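# Drive rack screw into housing with hanging screwdriver

## Task

Using the electric screwdriver that hangs in the cell, pick up the screw from its rack and run it fully tight down into the free threaded hole on the top face of the cast aluminium housing; at the end the screwdriver must be hanging loose and motionless again, and neither gripper (nor a wrist camera cable) may still be touching the housing.

## Robot and tools

Robot: two arms, left_arm and right_arm, each with six revolute joints and a two-finger parallel gripper. Calibrated base origins in the scene frame are left_arm (+0.013, +0.376, 0) m and right_arm (+0.029, -0.338, 0) m, both nearly unrotated. Scene frame: origin at table height, halfway between the nominal bases; +x points out over the table, +z up, left_arm on the +y side. Arm names do not match image sides. All reported hand positions and orientations use this frame.

Gripper geometry: fingers extend along the gripper's +z axis and close along its y axis. end_effector_position is the spot between the finger pads, roughly 1 cm short of the tips. Reported hand poses can be off by a few centimetres, worse at long reach.

Row layout (shared by execute_actions and move): one flat list of 14 numbers, each in [-1, 1], always covering both arms. The first 7 belong to left_arm, the next 7 to right_arm. Inside each group: waist, wrist pitch, wrist roll, shoulder, elbow, wrist yaw, then gripper opening. The six joint values are offsets, not poses: they are added to that arm's Joint targets as they stood when the action (or move) began, not to the previous row. Scale: 1.0 equals 2.224 rad for waist, shoulder and elbow, and 8.485 rad for wrist pitch, wrist yaw and wrist roll. Wrist pitch has its sign flipped relative to the URDF, in commands and in every readout. The opening value is absolute: +1 fully open, -1 closed; a 0 is a real command, so resend the current value to keep a gripper as it is. Send all-zero joint offsets to hold an arm.

Joint ranges in URDF signs (radians): waist -2.618 to 3.054, shoulder 0.000 to 3.142, elbow 0.000 to 3.142, wrist pitch -1.571 to 1.571 (flip sign for your numbers), wrist yaw -1.571 to 1.571, wrist roll -2.094 to 2.094. Real limits may differ by up to 0.059 rad. An action that asks a joint more than 0.059 rad beyond its range is rejected for both arms; if the first action of a call fails, the whole call is rejected. A joint pushed past its real end stops there and the result may say "joint sent to its limit".

execute_actions(actions, cameras): actions is a list of actions; each action is a table of up to 15 rows, one row per 1/30 s control step; a short table repeats its final row to fill 15 steps. An empty list just reports state and images. cameras picks which images return (omit, null or ["all"] for all, [] for none; unknown names invalidate the call).

move(target, speed, blend, opening_speed, blocking, cameras): plans joint paths toward target, which is one row or a list of up to 15 rows; every row's offsets count from the same starting Joint targets. speed is the top rate in rad/s of the joint with farthest to travel, 0.01 to 12.57, default 0.5, one value or one per target. blend, in rad, rounds corners between listed targets (default 0 stops at each). opening_speed (0.2 or more, per second on the -1..+1 scale) ramps the gripper. blocking=false returns after about 0.5 s while motion continues. Paths ignore obstacles and the other arm. The extra "move:" line reports the ending: done, off_target (resting more than 0.035 rad from target), moving, held, or fault, plus limits=held if steps were withheld. Neither done nor off_target proves contact or its absence.

wait(seconds 0 to 10): lets time run holding the last commands. stop: brakes a running move. zoom_image(camera, region [x0, y0, x1, y1] in pixels, at most 504 x 504) enlarges part of the latest image of cam_high, cam_left_wrist or cam_right_wrist (each 672x504). read_manual(section "licences") returns licence text only. finished_scene(scene 1) ends the scene permanently; the result must already hold without the robot.

Result lines: Joint positions and Joint velocities give per arm the six joints in the order above (rad, rad/s) and then the finger gap (m; 0.094 when fully open). Joint targets are what the next offsets build on. Tool commands shows current gripper commands. grip_measured is the measured opening on the command scale; it tracks the command until the force limit, so it shows no jump at contact; pressing starts about 0.05 below the first-touch reading (more for small, round or soft parts). To release, command well above grip_measured. grip_effort_nm is gripper motor effort (negative closing), not finger force. Joint torques include gravity; joints 1, 4 and 5 wrap at ±28 N m. "joint command not followed" means the clearance check altered targets. "within noise" marks velocities at rest. Camera calibration is approximate; wrist camera images may lag during motion.

Motion notes: joint targets may lead measured angles only by 0.339 rad (big joints) or 2.2 rad (wrist joints), and large jumps of the gripper beyond 200 mm get scaled back, so big offsets take several actions. Tiny offsets may not start. To end a push, command targets back past the measured positions.

Avoid: dropping the screw or the tool, releasing anything still moving, fast contacts, pressing hard past contact, knocking anything off the table, letting the arms touch or one gripper pinch the other's fingers, and long stretched-out holds or pushes that heat motors (MOTOR HOT at 75 °C; an OVER-TEMPERATURE FAULT folds that arm away for good). Loose objects may get nudged occasionally. A wrist camera cable resting on something counts as that hand touching it, so end with both hands clear of the housing and the screwdriver swinging freely until still.

Each tool is called after ">>>" as name([rows], argument=value, ...), one row to a line, values as JSON.

## Session

>>> execute_actions(actions=[])

Scene clock: 0.00 s.
left_arm: end_effector_position=(+0.4053, +0.3762, +0.1036) grip_measured=+1.000 grip_effort_nm=n/a end_effector_quat_wxyz=(+0.590, -0.007, +0.807, +0.018) | right_arm: end_effector_position=(+0.4323, -0.3530, +0.0984) grip_measured=+1.000 grip_effort_nm=n/a end_effector_quat_wxyz=(+0.559, +0.040, +0.820, -0.117)
Joint names: [waist, wrist pitch, wrist roll, shoulder, elbow, wrist yaw]
Joint positions: left_arm=[-0.042 -0.872 0 1.519 0.34 -0.071 0.094] | right_arm=[0.084 -0.756 -0.026 1.569 0.436 0.338 0.094]
Joint velocities: within noise
Joint torques (N m): no reading
Heat: left arm: 42 °C; right arm: 42 °C.
Joint targets: left_arm=[-0.042 -0.878 -0.001 1.510 0.350 -0.072] | right_arm=[0.084 -0.743 -0.026 1.567 0.438 0.340]
Tool commands: left_gripper/opening=+1.0 right_gripper/opening=+1.0

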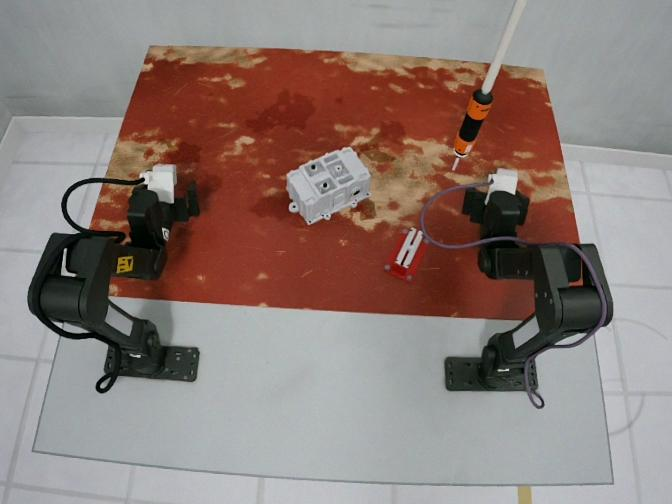

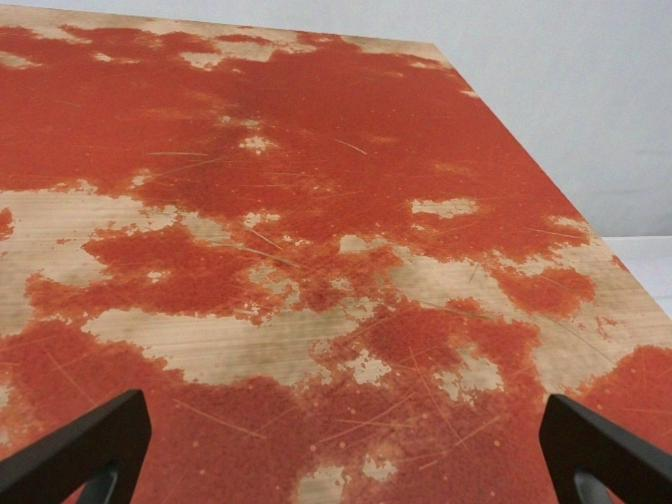

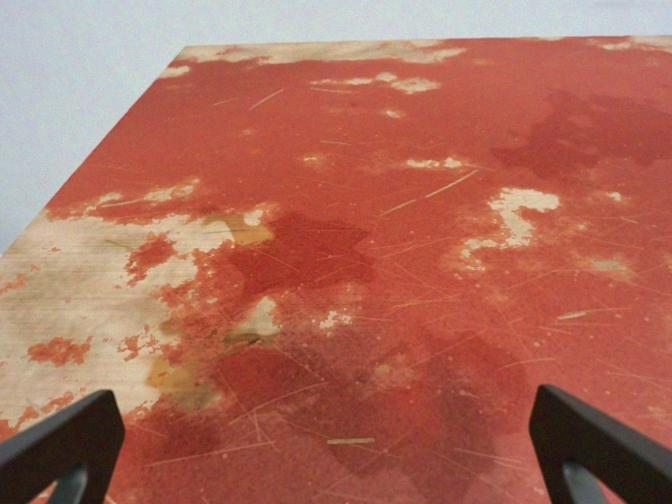

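>>> zoom_image(camera="cam_high", region=[260, 120, 460, 300])

>>> zoom_image(camera="cam_high", region=[420, 0, 560, 180])

>>> zoom_image(camera="cam_high", region=[370, 215, 440, 285])

>>> zoom_image(camera="cam_high", region=[280, 140, 380, 230])

Scaled by 2.520 from the camera's 672x504 image, which has a finer 960x720 frame.

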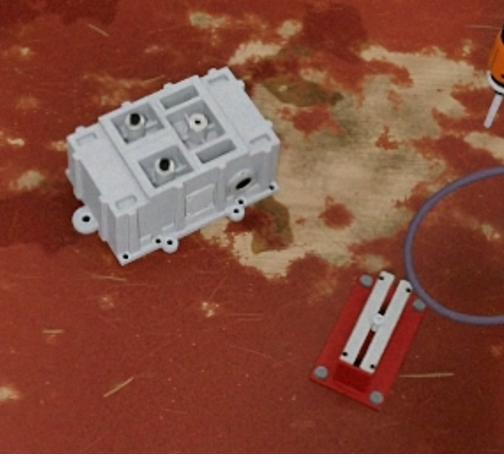

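Scaled by 2.800 from the camera's 672x504 image, which has a finer 960x720 frame.

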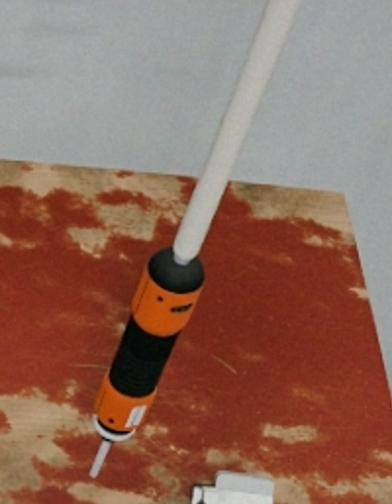

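Scaled by 7.200 from the camera's 672x504 image, which has a finer 960x720 frame.

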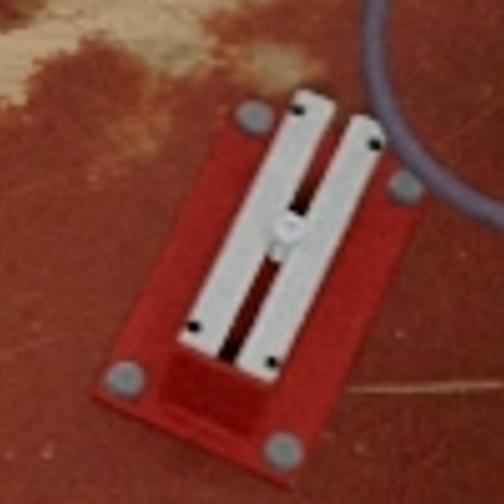

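Scaled by 5.040 from the camera's 672x504 image, which has a finer 960x720 frame.

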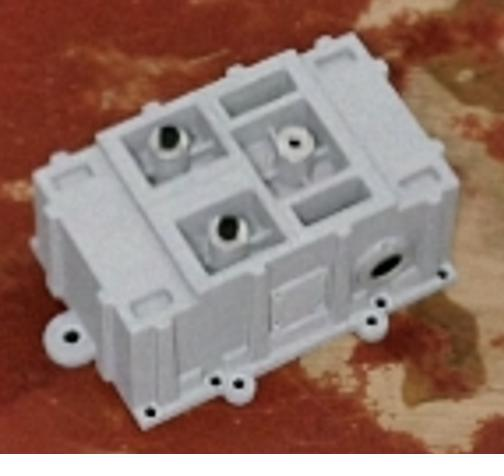

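>>> move(target=[-0.2986,0.1735,0,-0.0755,0.398,0.0085,1,0.018,0.0639,0.003,-0.342,-0.0148,-0.0401,1], speed=0.8)

Scene clock: 66.47 s.
left_arm: end_effector_position=(+0.3198, +0.1218, +0.2261) grip_measured=+1.000 grip_effort_nm=-0.007 end_effector_quat_wxyz=(+0.373, +0.313, +0.863, -0.133) | right_arm: end_effector_position=(+0.3597, -0.2920, +0.2328) grip_measured=+1.000 grip_effort_nm=0.012 end_effector_quat_wxyz=(+0.645, -0.053, +0.762, +0.039)
Joint names: [waist, wrist pitch, wrist roll, shoulder, elbow, wrist yaw]
Joint positions: left_arm=[-0.705 0.594 0 1.365 1.203 -0.006 0.094] | right_arm=[0.118 -0.221 -0.007 0.818 0.43 0.012 0.094]
Joint velocities: within noise
Joint torques (N m): left_arm=[-0.12 -1.58 -0.02 -6.46 9.4 0.06] | right_arm=[0.46 -1.11 0.06 -2.06 6.17 -0.11]
Heat: left arm: 43 °C; right arm: 43 °C.
Joint targets: left_arm=[-0.706 0.593 -0.001 1.342 1.235 0.000] | right_arm=[0.124 -0.201 0.000 0.806 0.405 -0.001]
move: done
camera_calibration:
cam_left_wrist: T_world_to_cam=[[-0.650348, -0.759632, -0.00262797, 0.299505], [-0.705542, 0.605314, -0.36852, 0.274205], [0.28153, -0.237812, -0.929616, 0.234129], [0, 0, 0, 1]] pos_world=[0.322331, 0.117212, 0.319487]
cam_right_wrist: T_world_to_cam=[[0.1466, -0.989136, 0.0108649, -0.340971], [-0.540649, -0.0893178, -0.836493, 0.404592], [0.828376, 0.116756, -0.547869, -0.0472915], [0, 0, 0, 1]] pos_world=[0.307903, -0.295608, 0.316233]

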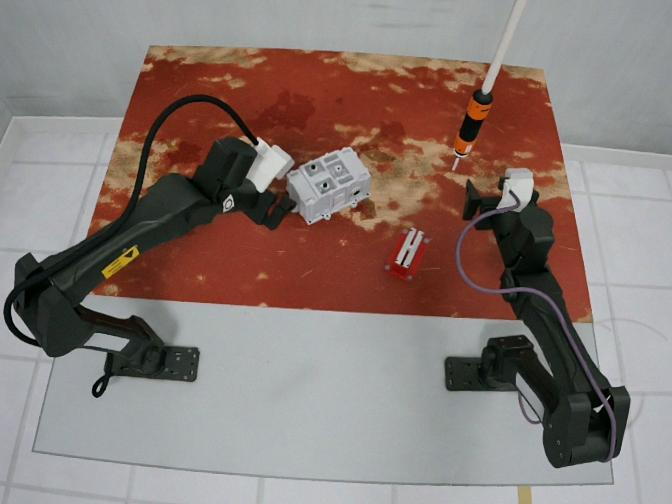

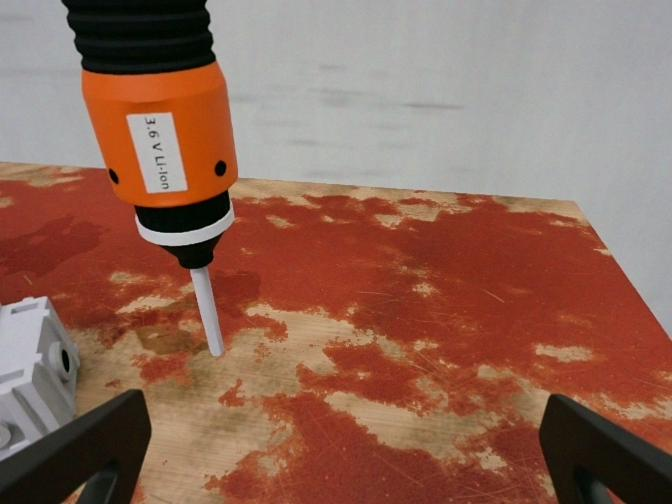

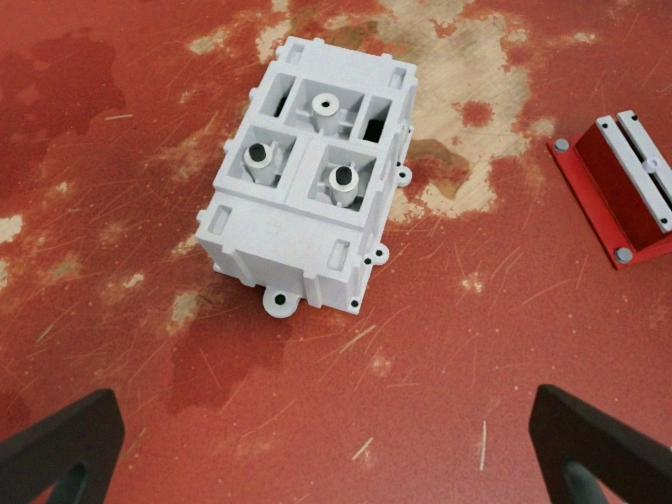

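>>> zoom_image(camera="cam_right_wrist", region=[190, 30, 430, 230])

>>> zoom_image(camera="cam_right_wrist", region=[540, 90, 672, 270])

>>> zoom_image(camera="cam_left_wrist", region=[60, 0, 260, 370])

Scaled by 2.100 from the camera's 672x504 image, which has a finer 960x720 frame.

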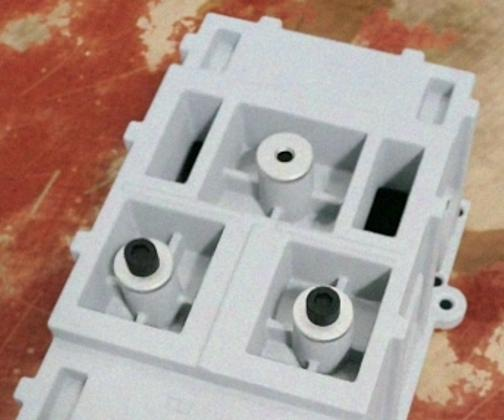

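Scaled by 2.800 from the camera's 672x504 image, which has a finer 960x720 frame.

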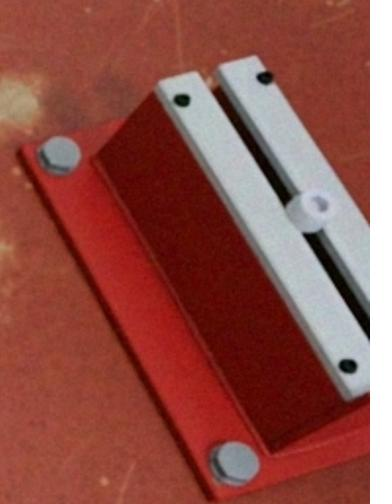

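Scaled by 1.362 from the camera's 672x504 image, which has a finer 960x720 frame.

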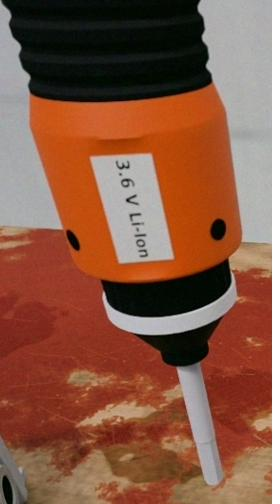

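>>> move([
  [0,0,0,0,0,0,1,0.0492,0.0356,0,-0.156,0.0697,0,1],
  [0,0,0,0,0,0,1,0.0492,0.0041,0,-0.0187,0.0868,0,1],
], speed=0.6)

Scene clock: 116.97 s.
left_arm: end_effector_position=(+0.3197, +0.1220, +0.2259) grip_measured=+1.000 grip_effort_nm=-0.012 end_effector_quat_wxyz=(+0.373, +0.313, +0.864, -0.133) | right_arm: end_effector_position=(+0.3487, -0.2566, +0.3024) grip_measured=+1.000 grip_effort_nm=0.012 end_effector_quat_wxyz=(+0.690, -0.089, +0.714, +0.081)
Joint names: [waist, wrist pitch, wrist roll, shoulder, elbow, wrist yaw]
Joint positions: left_arm=[-0.705 0.595 0 1.365 1.203 -0.006 0.094] | right_arm=[0.228 -0.167 -0.007 0.765 0.563 0.009 0.094]
Joint velocities: within noise
Joint torques (N m): left_arm=[-0.12 -1.58 -0.01 -6.46 9.4 0.06] | right_arm=[0.35 -1.25 0.07 -0.58 10.77 -0.11]
Heat: left arm: 45 °C; right arm: 41 °C.
Joint targets: left_arm=[-0.706 0.593 -0.001 1.342 1.235 0.000] | right_arm=[0.233 -0.166 0.000 0.764 0.599 -0.001]
move: done
camera_calibration:
cam_left_wrist: T_world_to_cam=[[-0.650324, -0.759652, -0.00262697, 0.29951], [-0.70588, 0.605561, -0.367464, 0.273743], [0.280736, -0.237116, -0.930034, 0.234302], [0, 0, 0, 1]] pos_world=[0.322231, 0.117312, 0.319286]
cam_right_wrist: T_world_to_cam=[[0.254916, -0.966904, 0.0106753, -0.337163], [-0.415954, -0.119616, -0.901484, 0.428412], [0.872926, 0.225362, -0.43268, -0.0265948], [0, 0, 0, 1]] pos_world=[0.287363, -0.268766, 0.378299]

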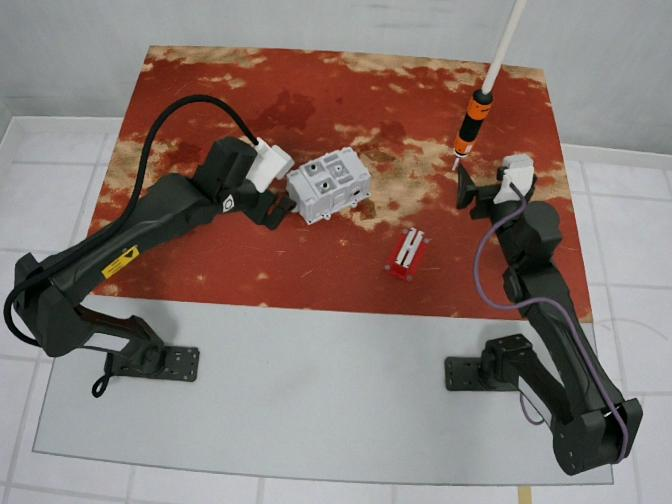

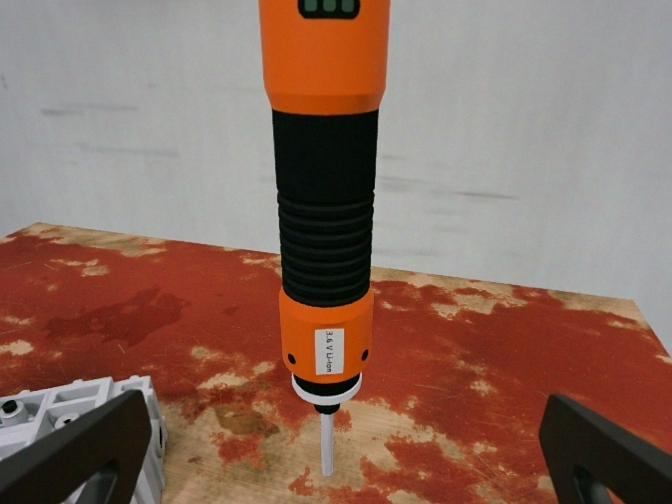

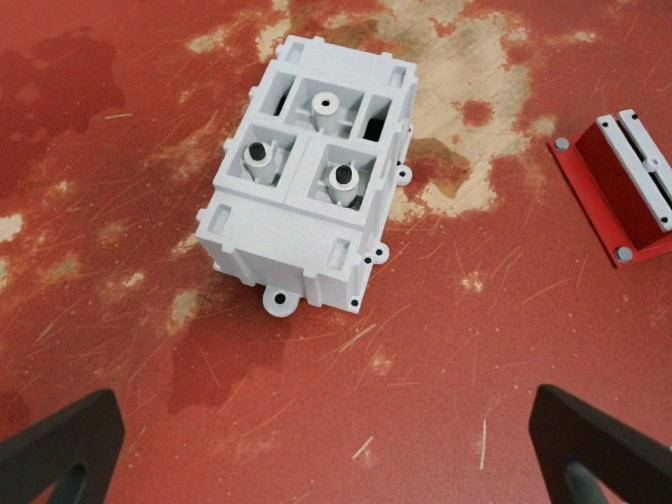

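>>> move(target=[0,0,0,0,0,0,1,0.0036,-0.0216,0,0.1448,0.0791,0,1], speed=0.3, cameras=["cam_left_wrist","cam_high"])

Scene clock: 133.60 s.
left_arm: end_effector_position=(+0.3196, +0.1220, +0.2258) grip_measured=+1.000 grip_effort_nm=-0.007 end_effector_quat_wxyz=(+0.372, +0.313, +0.864, -0.133) | right_arm: end_effector_position=(+0.4106, -0.2376, +0.3304) grip_measured=+1.000 grip_effort_nm=0.012 end_effector_quat_wxyz=(+0.707, -0.090, +0.696, +0.086)
Joint names: [waist, wrist pitch, wrist roll, shoulder, elbow, wrist yaw]
Joint positions: left_arm=[-0.705 0.596 0 1.365 1.203 -0.006 0.094] | right_arm=[0.235 -0.351 -0.007 1.078 0.741 0.009 0.094]
Joint velocities: within noise
Joint torques (N m): left_arm=[-0.1 -1.58 -0.01 -6.45 9.4 0.06] | right_arm=[0.5 -1.25 0.04 -2.45 10.56 -0.11]
Heat: left arm: 46 °C; right arm: 42 °C.
Joint targets: left_arm=[-0.706 0.594 -0.001 1.342 1.235 0.000] | right_arm=[0.241 -0.350 0.000 1.086 0.775 -0.001]
move: done
camera_calibration:
cam_left_wrist: T_world_to_cam=[[-0.650345, -0.759635, -0.00259102, 0.299503], [-0.705976, 0.605658, -0.36712, 0.273615], [0.280447, -0.236925, -0.93017, 0.234323], [0, 0, 0, 1]] pos_world=[0.322231, 0.117312, 0.319186]
Images, in order (width x height): cam_high 672x504, cam_left_wrist 672x504.

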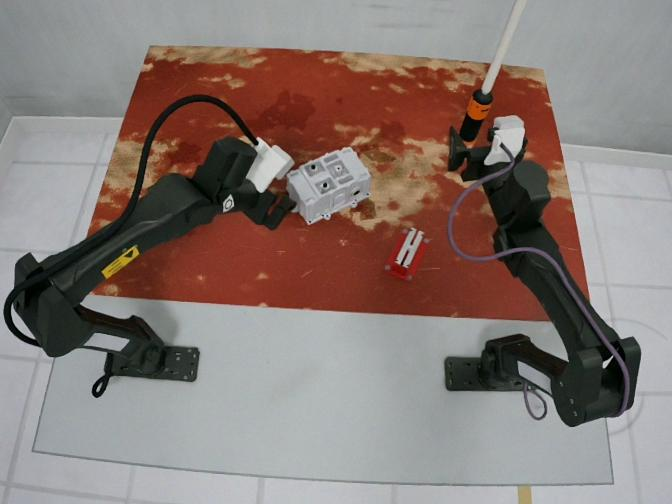

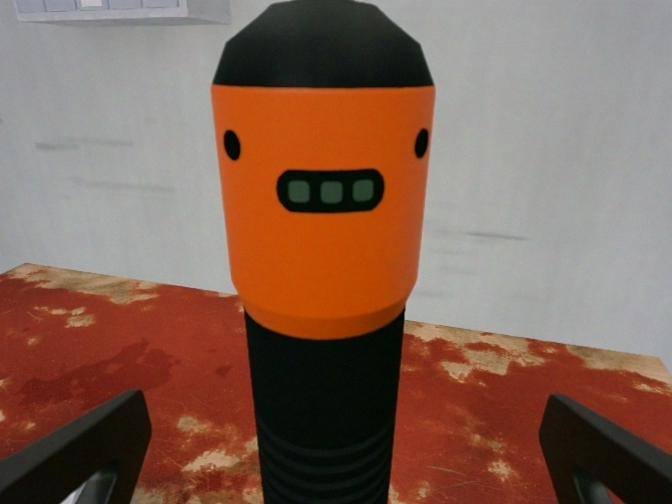

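>>> move([
  [0,0,0,0,0,0,1,0.0045,0,0,0,0,0,1],
  [0,0,0,0,0,0,1,0.0045,0,0,0,0,0,0.2],
], speed=0.3, opening_speed=0.5, cameras=["cam_left_wrist","cam_high"])

Scene clock: 145.87 s.
left_arm: end_effector_position=(+0.3196, +0.1220, +0.2258) grip_measured=+1.000 grip_effort_nm=-0.007 end_effector_quat_wxyz=(+0.372, +0.313, +0.864, -0.133) | right_arm: end_effector_position=(+0.4096, -0.2339, +0.3306) grip_measured=+0.202 grip_effort_nm=-0.110 end_effector_quat_wxyz=(+0.707, -0.093, +0.696, +0.090)
Joint names: [waist, wrist pitch, wrist roll, shoulder, elbow, wrist yaw]
Joint positions: left_arm=[-0.705 0.596 0 1.365 1.203 -0.006 0.094] | right_arm=[0.245 -0.352 -0.007 1.078 0.741 0.009 0.056]
Joint velocities: within noise
Joint torques (N m): left_arm=[-0.13 -1.58 -0.02 -6.43 9.4 0.06] | right_arm=[0.54 -1.24 0.02 -2.44 10.63 -0.11]
Heat: left arm: 46 °C; right arm: 43 °C.
Joint targets: left_arm=[-0.706 0.594 -0.001 1.342 1.235 0.000] | right_arm=[0.251 -0.350 0.000 1.086 0.775 -0.001]
move: done
camera_calibration:
cam_left_wrist: T_world_to_cam=[[-0.650345, -0.759635, -0.00259102, 0.299503], [-0.705976, 0.605658, -0.36712, 0.273615], [0.280447, -0.236925, -0.93017, 0.234323], [0, 0, 0, 1]] pos_world=[0.322231, 0.117312, 0.319186]
Images, in order (width x height): cam_high 672x504, cam_left_wrist 672x504.

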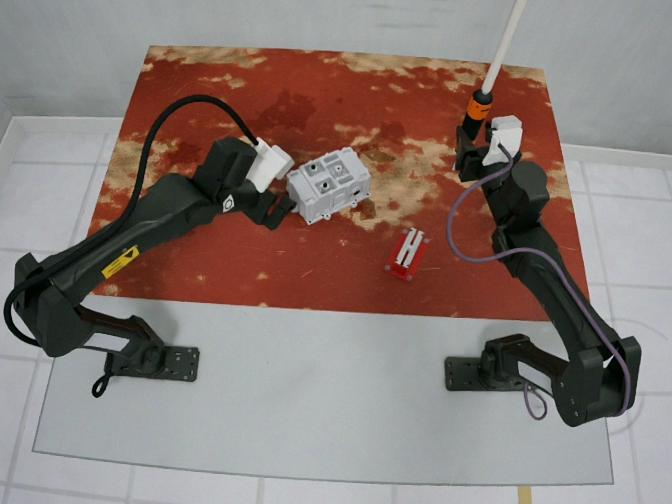

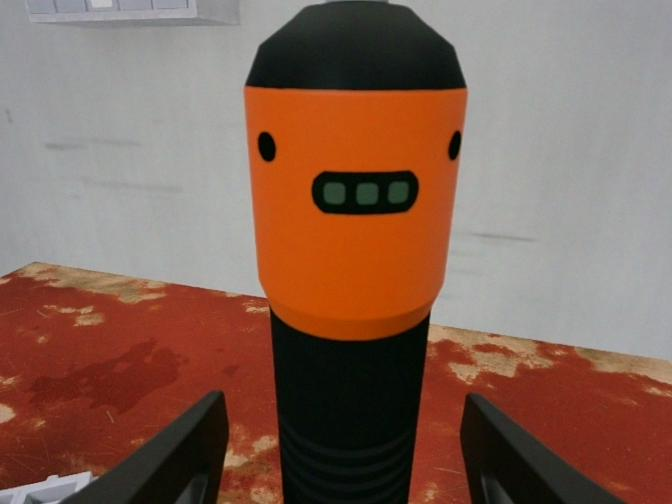

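>>> move(target=[0,0,0,0,0,0,1,0,0,0,0,0,0,-0.6], opening_speed=0.35, cameras=["cam_left_wrist","cam_high"])

Scene clock: 153.00 s.
left_arm: end_effector_position=(+0.3196, +0.1220, +0.2258) grip_measured=+1.000 grip_effort_nm=-0.007 end_effector_quat_wxyz=(+0.372, +0.313, +0.864, -0.133) | right_arm: end_effector_position=(+0.4096, -0.2338, +0.3306) grip_measured=-0.335 grip_effort_nm=-1.018 end_effector_quat_wxyz=(+0.707, -0.093, +0.696, +0.090)
Joint names: [waist, wrist pitch, wrist roll, shoulder, elbow, wrist yaw]
Joint positions: left_arm=[-0.705 0.596 0 1.365 1.203 -0.006 0.094] | right_arm=[0.245 -0.352 -0.007 1.078 0.741 0.009 0.031]
Joint velocities: within noise
Joint torques (N m): left_arm=[-0.13 -1.57 -0.02 -6.43 9.4 0.06] | right_arm=[0.46 -1.23 0.04 -2.56 10.61 -0.12]
Heat: left arm: 46 °C; right arm: 43 °C.
Joint targets: left_arm=[-0.706 0.594 -0.001 1.342 1.235 0.000] | right_arm=[0.251 -0.350 0.000 1.086 0.775 -0.001]
move: done
camera_calibration:
cam_left_wrist: T_world_to_cam=[[-0.650345, -0.759635, -0.00259102, 0.299503], [-0.705976, 0.605658, -0.36712, 0.273615], [0.280447, -0.236925, -0.93017, 0.234323], [0, 0, 0, 1]] pos_world=[0.322231, 0.117312, 0.319186]
Images, in order (width x height): cam_high 672x504, cam_left_wrist 672x504.

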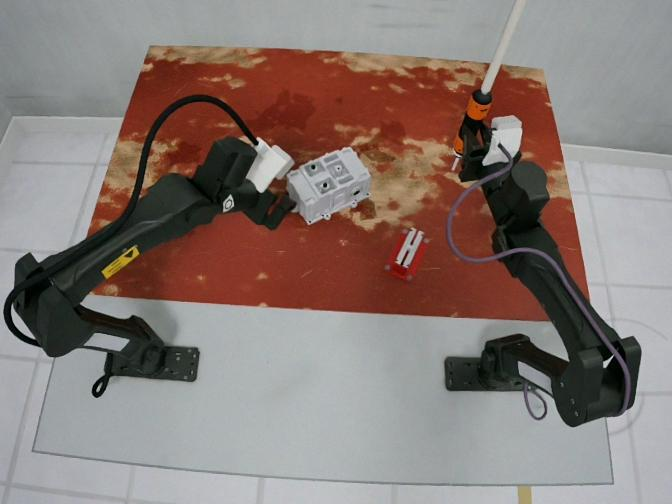

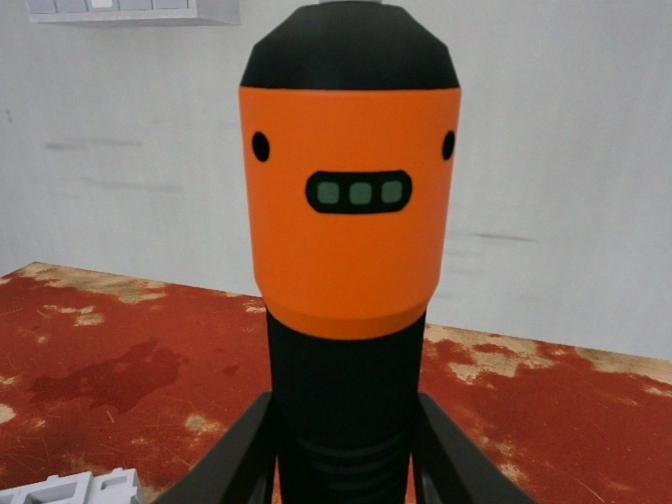

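>>> move(target=[-0.174,-0.1411,0,-0.0827,-0.3732,0,1,-0.1084,-0.0389,0,0.0085,-0.1385,-0.1315,-0.6], speed=0.6)

Scene clock: 185.47 s.
left_arm: end_effector_position=(+0.1930, +0.0402, +0.1844) grip_measured=+1.000 grip_effort_nm=-0.007 end_effector_quat_wxyz=(+0.541, +0.400, +0.665, -0.325) | right_arm: end_effector_position=(+0.3084, -0.1673, +0.2742) grip_measured=-0.335 grip_effort_nm=-1.023 end_effector_quat_wxyz=(+0.617, -0.393, +0.573, +0.368)
Joint names: [waist, wrist pitch, wrist roll, shoulder, elbow, wrist yaw]
Joint positions: left_arm=[-1.089 -0.566 0 1.183 0.411 0 0.094] | right_arm=[0.015 -0.68 0.002 1.096 0.49 -1.099 0.031]
Joint velocities: within noise
Joint torques (N m): left_arm=[-0.38 -2.34 -0.02 -4.78 5.97 0.01] | right_arm=[-0.32 -0.91 -0.06 -1.91 5.68 -0.16]
Heat: left arm: 45 °C; right arm: 43 °C.
Joint targets: left_arm=[-1.093 -0.603 -0.001 1.158 0.405 0.000] | right_arm=[0.010 -0.680 0.000 1.105 0.466 -1.116]
move: off_target (left_arm); left_arm: the wrist pitch is farthest, 0.037 rad from its target
camera_calibration:
cam_left_wrist: T_world_to_cam=[[-0.889198, -0.457482, -0.0061741, 0.189498], [-0.269747, 0.535105, -0.800562, 0.217099], [0.369546, -0.710192, -0.599219, 0.152722], [0, 0, 0, 1]] pos_world=[0.170625, 0.078983, 0.266485]
cam_right_wrist: T_world_to_cam=[[0.911456, -0.405755, 0.0679086, -0.364418], [-0.0933676, -0.364779, -0.926401, 0.263273], [0.400664, 0.838033, -0.370364, 0.20723], [0, 0, 0, 1]] pos_world=[0.273702, -0.225493, 0.345394]

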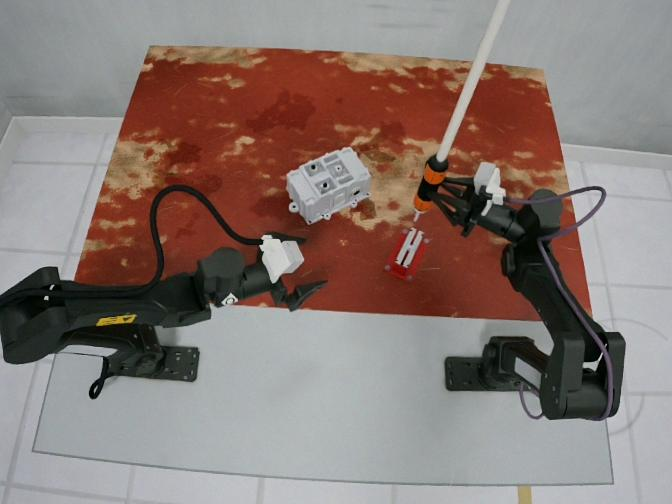

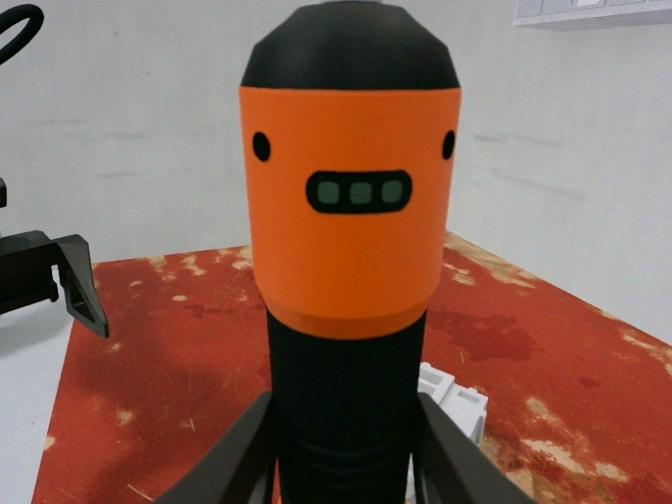

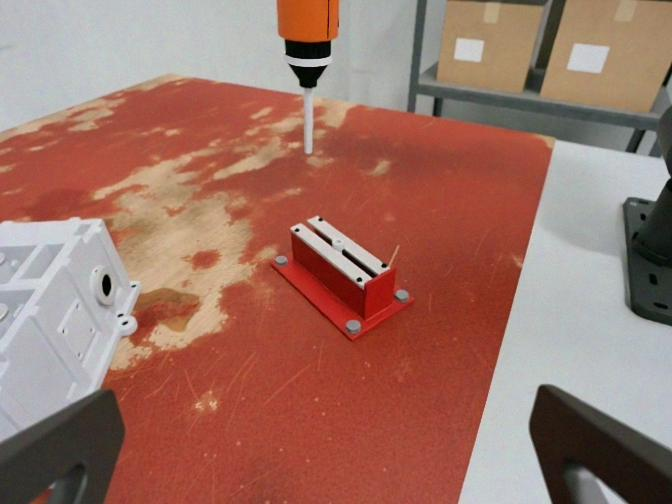

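>>> zoom_image(camera="cam_high", region=[380, 190, 460, 270])

>>> zoom_image(camera="cam_right_wrist", region=[260, 60, 420, 300])

Scaled by 6.300 from the camera's 672x504 image, which has a finer 960x720 frame.

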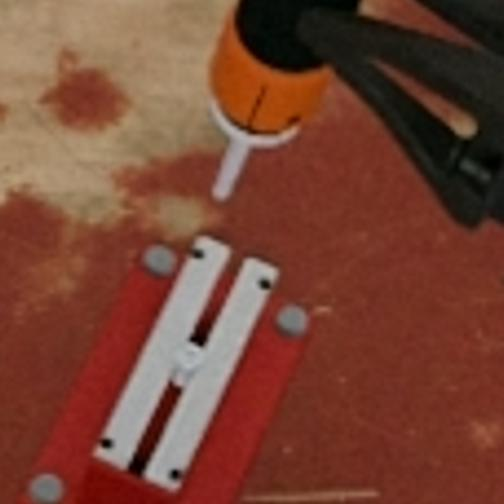

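Scaled by 2.100 from the camera's 672x504 image, which has a finer 960x720 frame.

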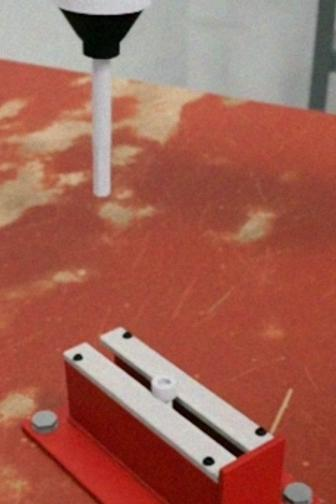

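>>> move(target=[0,0,0,0,0,0,1,0.0013,-0.0163,0,0.0121,-0.0764,0,-0.6], speed=0.4)

>>> zoom_image(camera="cam_high", region=[380, 190, 460, 270])

>>> zoom_image(camera="cam_right_wrist", region=[260, 100, 420, 300])

Scene clock: 225.77 s.
left_arm: end_effector_position=(+0.1930, +0.0401, +0.1847) grip_measured=+1.000 grip_effort_nm=-0.007 end_effector_quat_wxyz=(+0.541, +0.399, +0.665, -0.325) | right_arm: end_effector_position=(+0.2922, -0.1676, +0.2240) grip_measured=-0.335 grip_effort_nm=-1.018 end_effector_quat_wxyz=(+0.600, -0.384, +0.590, +0.379)
Joint names: [waist, wrist pitch, wrist roll, shoulder, elbow, wrist yaw]
Joint positions: left_arm=[-1.089 -0.568 0 1.183 0.411 0 0.094] | right_arm=[0.015 -0.825 0.003 1.124 0.317 -1.102 0.031]
Joint velocities: within noise
Joint torques (N m): left_arm=[-0.39 -2.33 -0.01 -4.75 6 0.02] | right_arm=[-0.09 -0.83 -0.05 -1.59 5.35 -0.15]
Heat: left arm: 44 °C; right arm: 39 °C.
Joint targets: left_arm=[-1.093 -0.604 -0.001 1.158 0.405 0.000] | right_arm=[0.013 -0.818 0.000 1.132 0.297 -1.117]
move: done
camera_calibration:
cam_left_wrist: T_world_to_cam=[[-0.889205, -0.457467, -0.00619206, 0.189504], [-0.269172, 0.534053, -0.801457, 0.217564], [0.369947, -0.710993, -0.59802, 0.152578], [0, 0, 0, 1]] pos_world=[0.170625, 0.0789828, 0.266786]
cam_right_wrist: T_world_to_cam=[[0.915229, -0.402547, 0.01764, -0.33573], [-0.143772, -0.367151, -0.918983, 0.227745], [0.376411, 0.838544, -0.393902, 0.207823], [0, 0, 0, 1]] pos_world=[0.261786, -0.225799, 0.297078]

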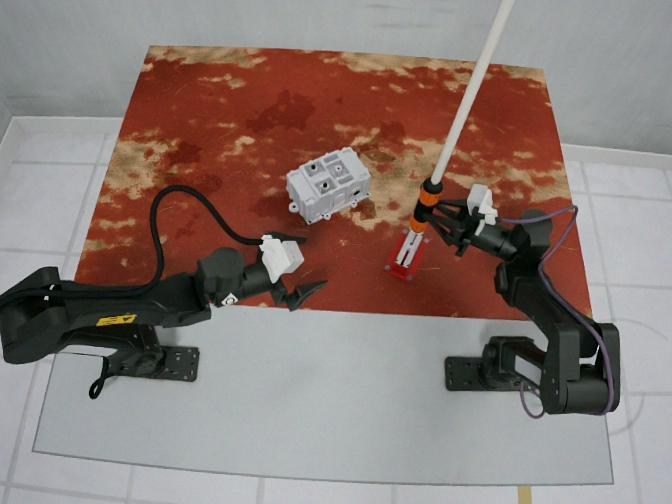

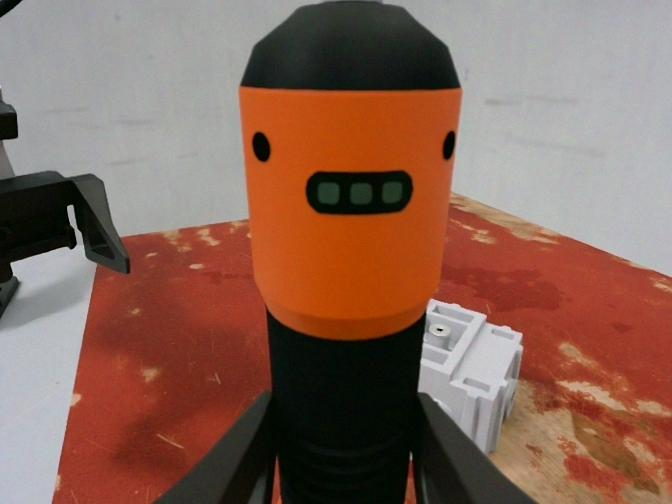

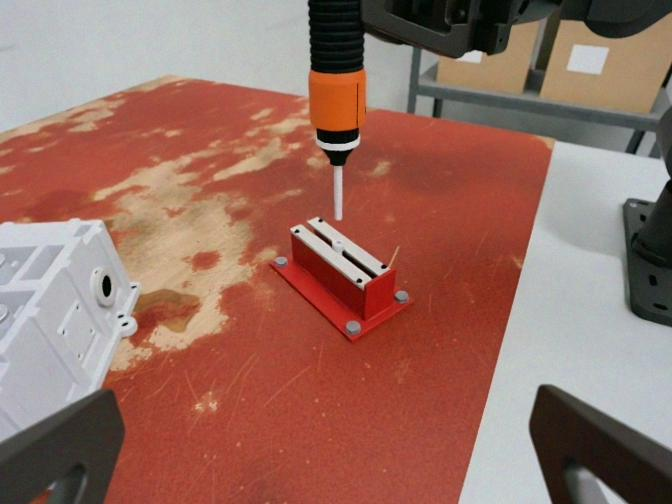

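Scaled by 6.300 from the camera's 672x504 image, which has a finer 960x720 frame.

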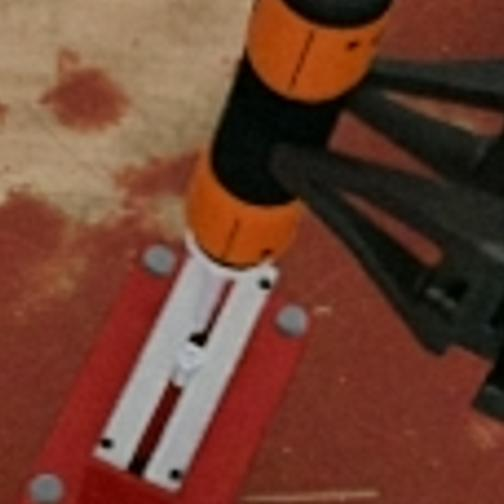

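Scaled by 2.520 from the camera's 672x504 image, which has a finer 960x720 frame.

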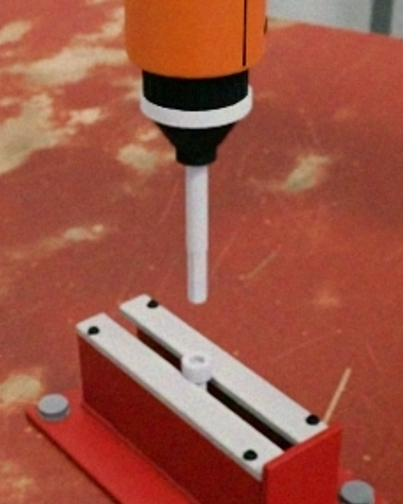

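>>> move(target=[0,0,0,0,0,0,1,0,-0.0153,0,0.036,-0.0225,0,-0.6], speed=0.2, cameras=["cam_high","cam_right_wrist"])

>>> zoom_image(camera="cam_right_wrist", region=[290, 180, 390, 280])

>>> zoom_image(camera="cam_high", region=[390, 220, 430, 260])

Scene clock: 247.97 s.
left_arm: end_effector_position=(+0.1930, +0.0401, +0.1847) grip_measured=+1.000 grip_effort_nm=-0.007 end_effector_quat_wxyz=(+0.541, +0.399, +0.665, -0.325) | right_arm: end_effector_position=(+0.2923, -0.1676, +0.2071) grip_measured=-0.335 grip_effort_nm=-1.018 end_effector_quat_wxyz=(+0.601, -0.385, +0.589, +0.379)
Joint names: [waist, wrist pitch, wrist roll, shoulder, elbow, wrist yaw]
Joint positions: left_arm=[-1.089 -0.568 0 1.183 0.411 0 0.094] | right_arm=[0.015 -0.954 0.003 1.202 0.269 -1.102 0.031]
Joint velocities: within noise
Joint torques (N m): left_arm=[-0.38 -2.34 -0.02 -4.77 5.96 0.01] | right_arm=[-0.1 -0.84 -0.09 -1.84 4.78 -0.13]
Heat: left arm: 45 °C; right arm: 39 °C.
Joint targets: left_arm=[-1.093 -0.604 -0.001 1.158 0.405 0.000] | right_arm=[0.013 -0.948 0.000 1.212 0.247 -1.116]
move: off_target (left_arm); left_arm: the wrist pitch is farthest, 0.036 rad from its target
camera_calibration:
cam_right_wrist: T_world_to_cam=[[0.915155, -0.402553, 0.0210515, -0.336184], [-0.140312, -0.367069, -0.91955, 0.21136], [0.377895, 0.838577, -0.392408, 0.2004], [0, 0, 0, 1]] pos_world=[0.261587, -0.225799, 0.280072]
Images, in order (width x height): cam_high 672x504, cam_right_wrist 672x504.

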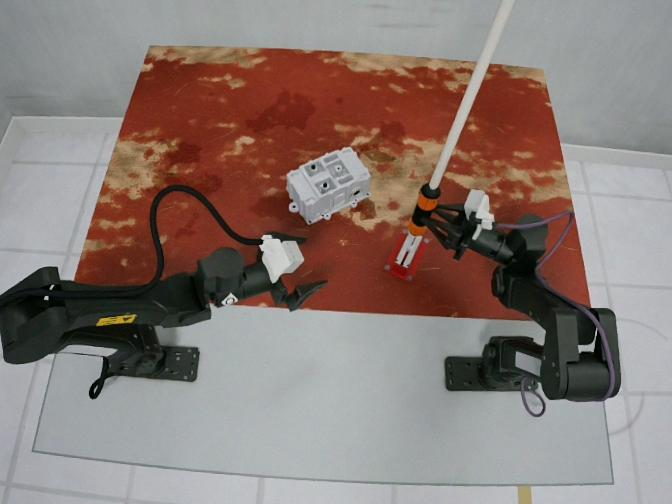

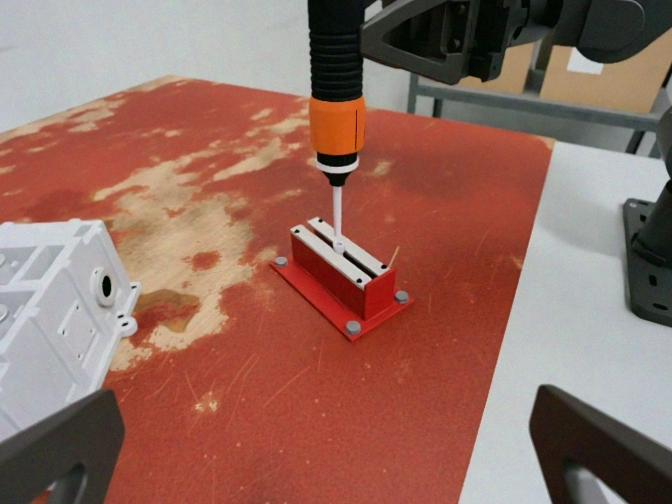

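Scaled by 5.040 from the camera's 672x504 image, which has a finer 960x720 frame.

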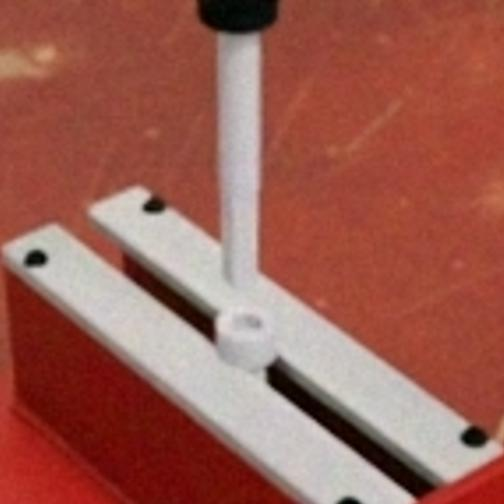

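Scaled by 12.600 from the camera's 672x504 image, which has a finer 960x720 frame.

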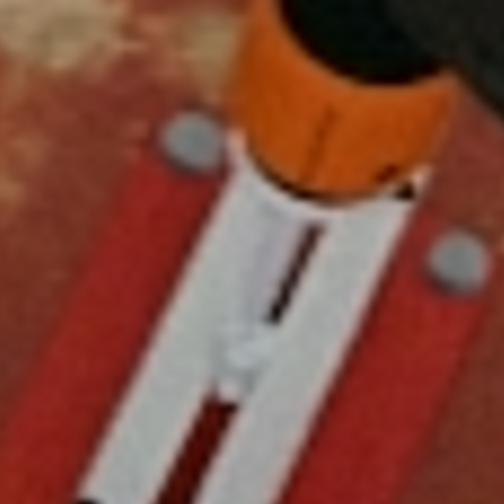

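>>> move(target=[0,0,0,0,0,0,1,0.0012,-0.0033,0,0.0064,-0.006,0,-0.6], speed=0.1, cameras=["cam_high","cam_right_wrist"])

>>> zoom_image(camera="cam_right_wrist", region=[310, 210, 370, 270])

>>> zoom_image(camera="cam_high", region=[390, 220, 430, 260])

Scene clock: 262.87 s.
left_arm: end_effector_position=(+0.1930, +0.0401, +0.1848) grip_measured=+1.000 grip_effort_nm=-0.007 end_effector_quat_wxyz=(+0.541, +0.399, +0.665, -0.325) | right_arm: end_effector_position=(+0.2913, -0.1677, +0.2034) grip_measured=-0.335 grip_effort_nm=-1.018 end_effector_quat_wxyz=(+0.602, -0.385, +0.589, +0.379)
Joint names: [waist, wrist pitch, wrist roll, shoulder, elbow, wrist yaw]
Joint positions: left_arm=[-1.089 -0.568 0 1.183 0.411 0 0.094] | right_arm=[0.015 -0.981 0.003 1.215 0.256 -1.102 0.031]
Joint velocities: within noise
Joint torques (N m): left_arm=[-0.39 -2.34 -0.02 -4.77 5.98 0.01] | right_arm=[0.12 -0.84 -0.08 -1.84 4.78 -0.14]
Heat: left arm: 45 °C; right arm: 39 °C.
Joint targets: left_arm=[-1.093 -0.604 -0.001 1.158 0.405 0.000] | right_arm=[0.015 -0.976 0.000 1.226 0.233 -1.116]
move: off_target (left_arm); left_arm: the wrist pitch is farthest, 0.036 rad from its target
camera_calibration:
cam_right_wrist: T_world_to_cam=[[0.915171, -0.402459, 0.0221045, -0.335414], [-0.139182, -0.367009, -0.919746, 0.207539], [0.378272, 0.838649, -0.391891, 0.199222], [0, 0, 0, 1]] pos_world=[0.260487, -0.225899, 0.27637]
Images, in order (width x height): cam_high 672x504, cam_right_wrist 672x504.

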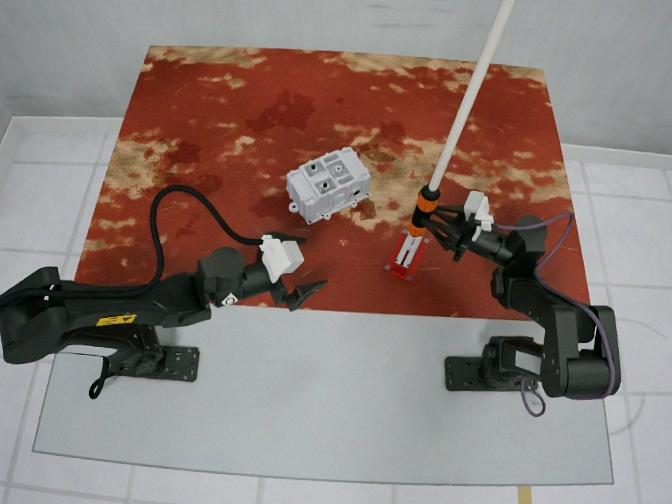

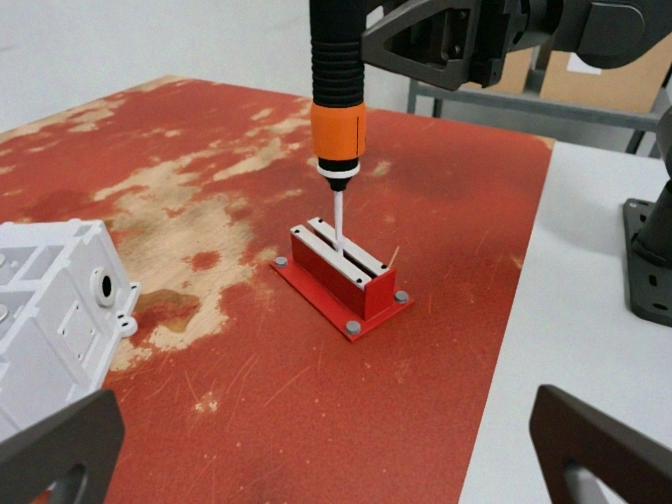

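Scaled by 8.400 from the camera's 672x504 image, which has a finer 960x720 frame.

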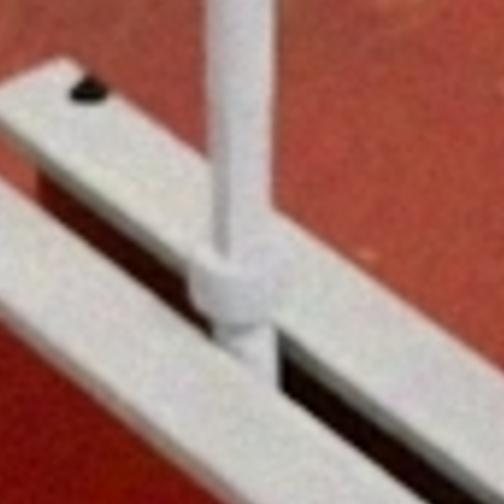

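Scaled by 12.600 from the camera's 672x504 image, which has a finer 960x720 frame.

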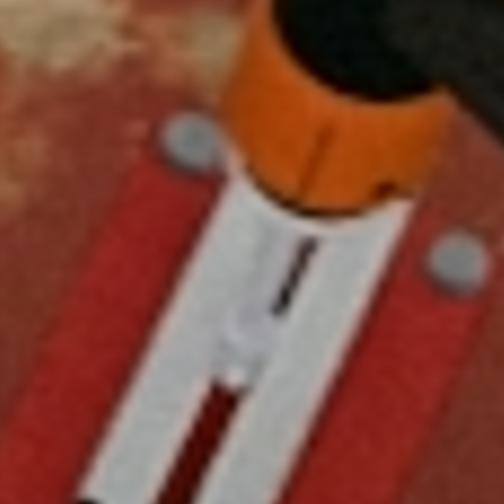

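>>> move([
  [0,0,0,0,0,0,1,0,0.0186,0,-0.0423,0.0288,0,-0.6],
  [0,0,0,0,0,0,1,0,0.0573,0,-0.1061,0.1138,0,-0.6],
], speed=[0.15,0.4], blend=0.03, cameras=["cam_high","cam_right_wrist"])

>>> zoom_image(camera="cam_right_wrist", region=[280, 80, 400, 270])

Scene clock: 277.17 s.
left_arm: end_effector_position=(+0.1930, +0.0401, +0.1848) grip_measured=+1.000 grip_effort_nm=0.002 end_effector_quat_wxyz=(+0.541, +0.399, +0.665, -0.325) | right_arm: end_effector_position=(+0.2925, -0.1676, +0.2623) grip_measured=-0.335 grip_effort_nm=-1.023 end_effector_quat_wxyz=(+0.586, -0.376, +0.604, +0.387)
Joint names: [waist, wrist pitch, wrist roll, shoulder, elbow, wrist yaw]
Joint positions: left_arm=[-1.089 -0.568 0 1.183 0.411 0 0.094] | right_arm=[0.015 -0.514 0.003 1.004 0.463 -1.102 0.031]
Joint velocities: within noise
Joint torques (N m): left_arm=[-0.39 -2.33 -0.01 -4.75 5.96 0.01] | right_arm=[0.12 -0.74 -0.07 -3.1 9.33 -0.16]
Heat: left arm: 45 °C; right arm: 39 °C.
Joint targets: left_arm=[-1.093 -0.604 -0.001 1.158 0.405 0.000] | right_arm=[0.015 -0.490 0.000 0.990 0.486 -1.116]
move: off_target (left_arm); left_arm: the wrist pitch is farthest, 0.036 rad from its target
camera_calibration:
cam_right_wrist: T_world_to_cam=[[0.91513, -0.402492, -0.0231588, -0.325896], [-0.185246, -0.368775, -0.910872, 0.272751], [0.358079, 0.837857, -0.412038, 0.232871], [0, 0, 0, 1]] pos_world=[0.265378, -0.225699, 0.336846]
Images, in order (width x height): cam_high 672x504, cam_right_wrist 672x504.

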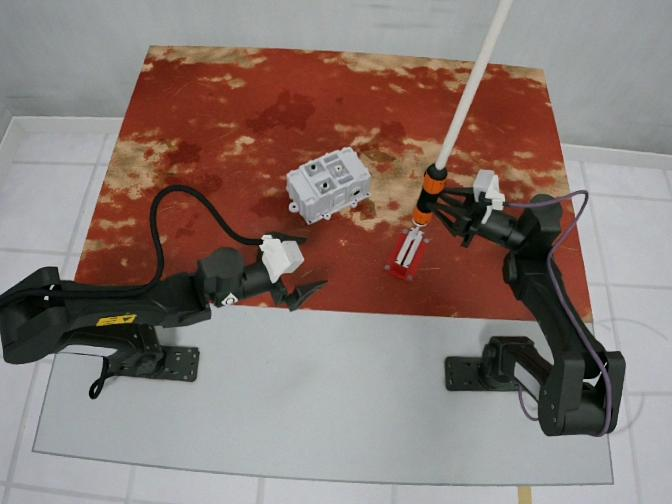

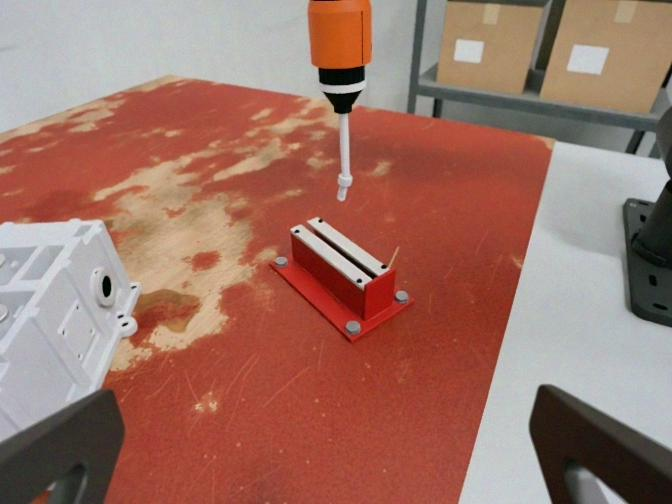

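Scaled by 2.653 from the camera's 672x504 image, which has a finer 960x720 frame.

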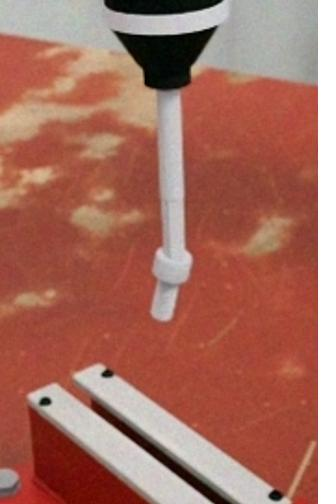

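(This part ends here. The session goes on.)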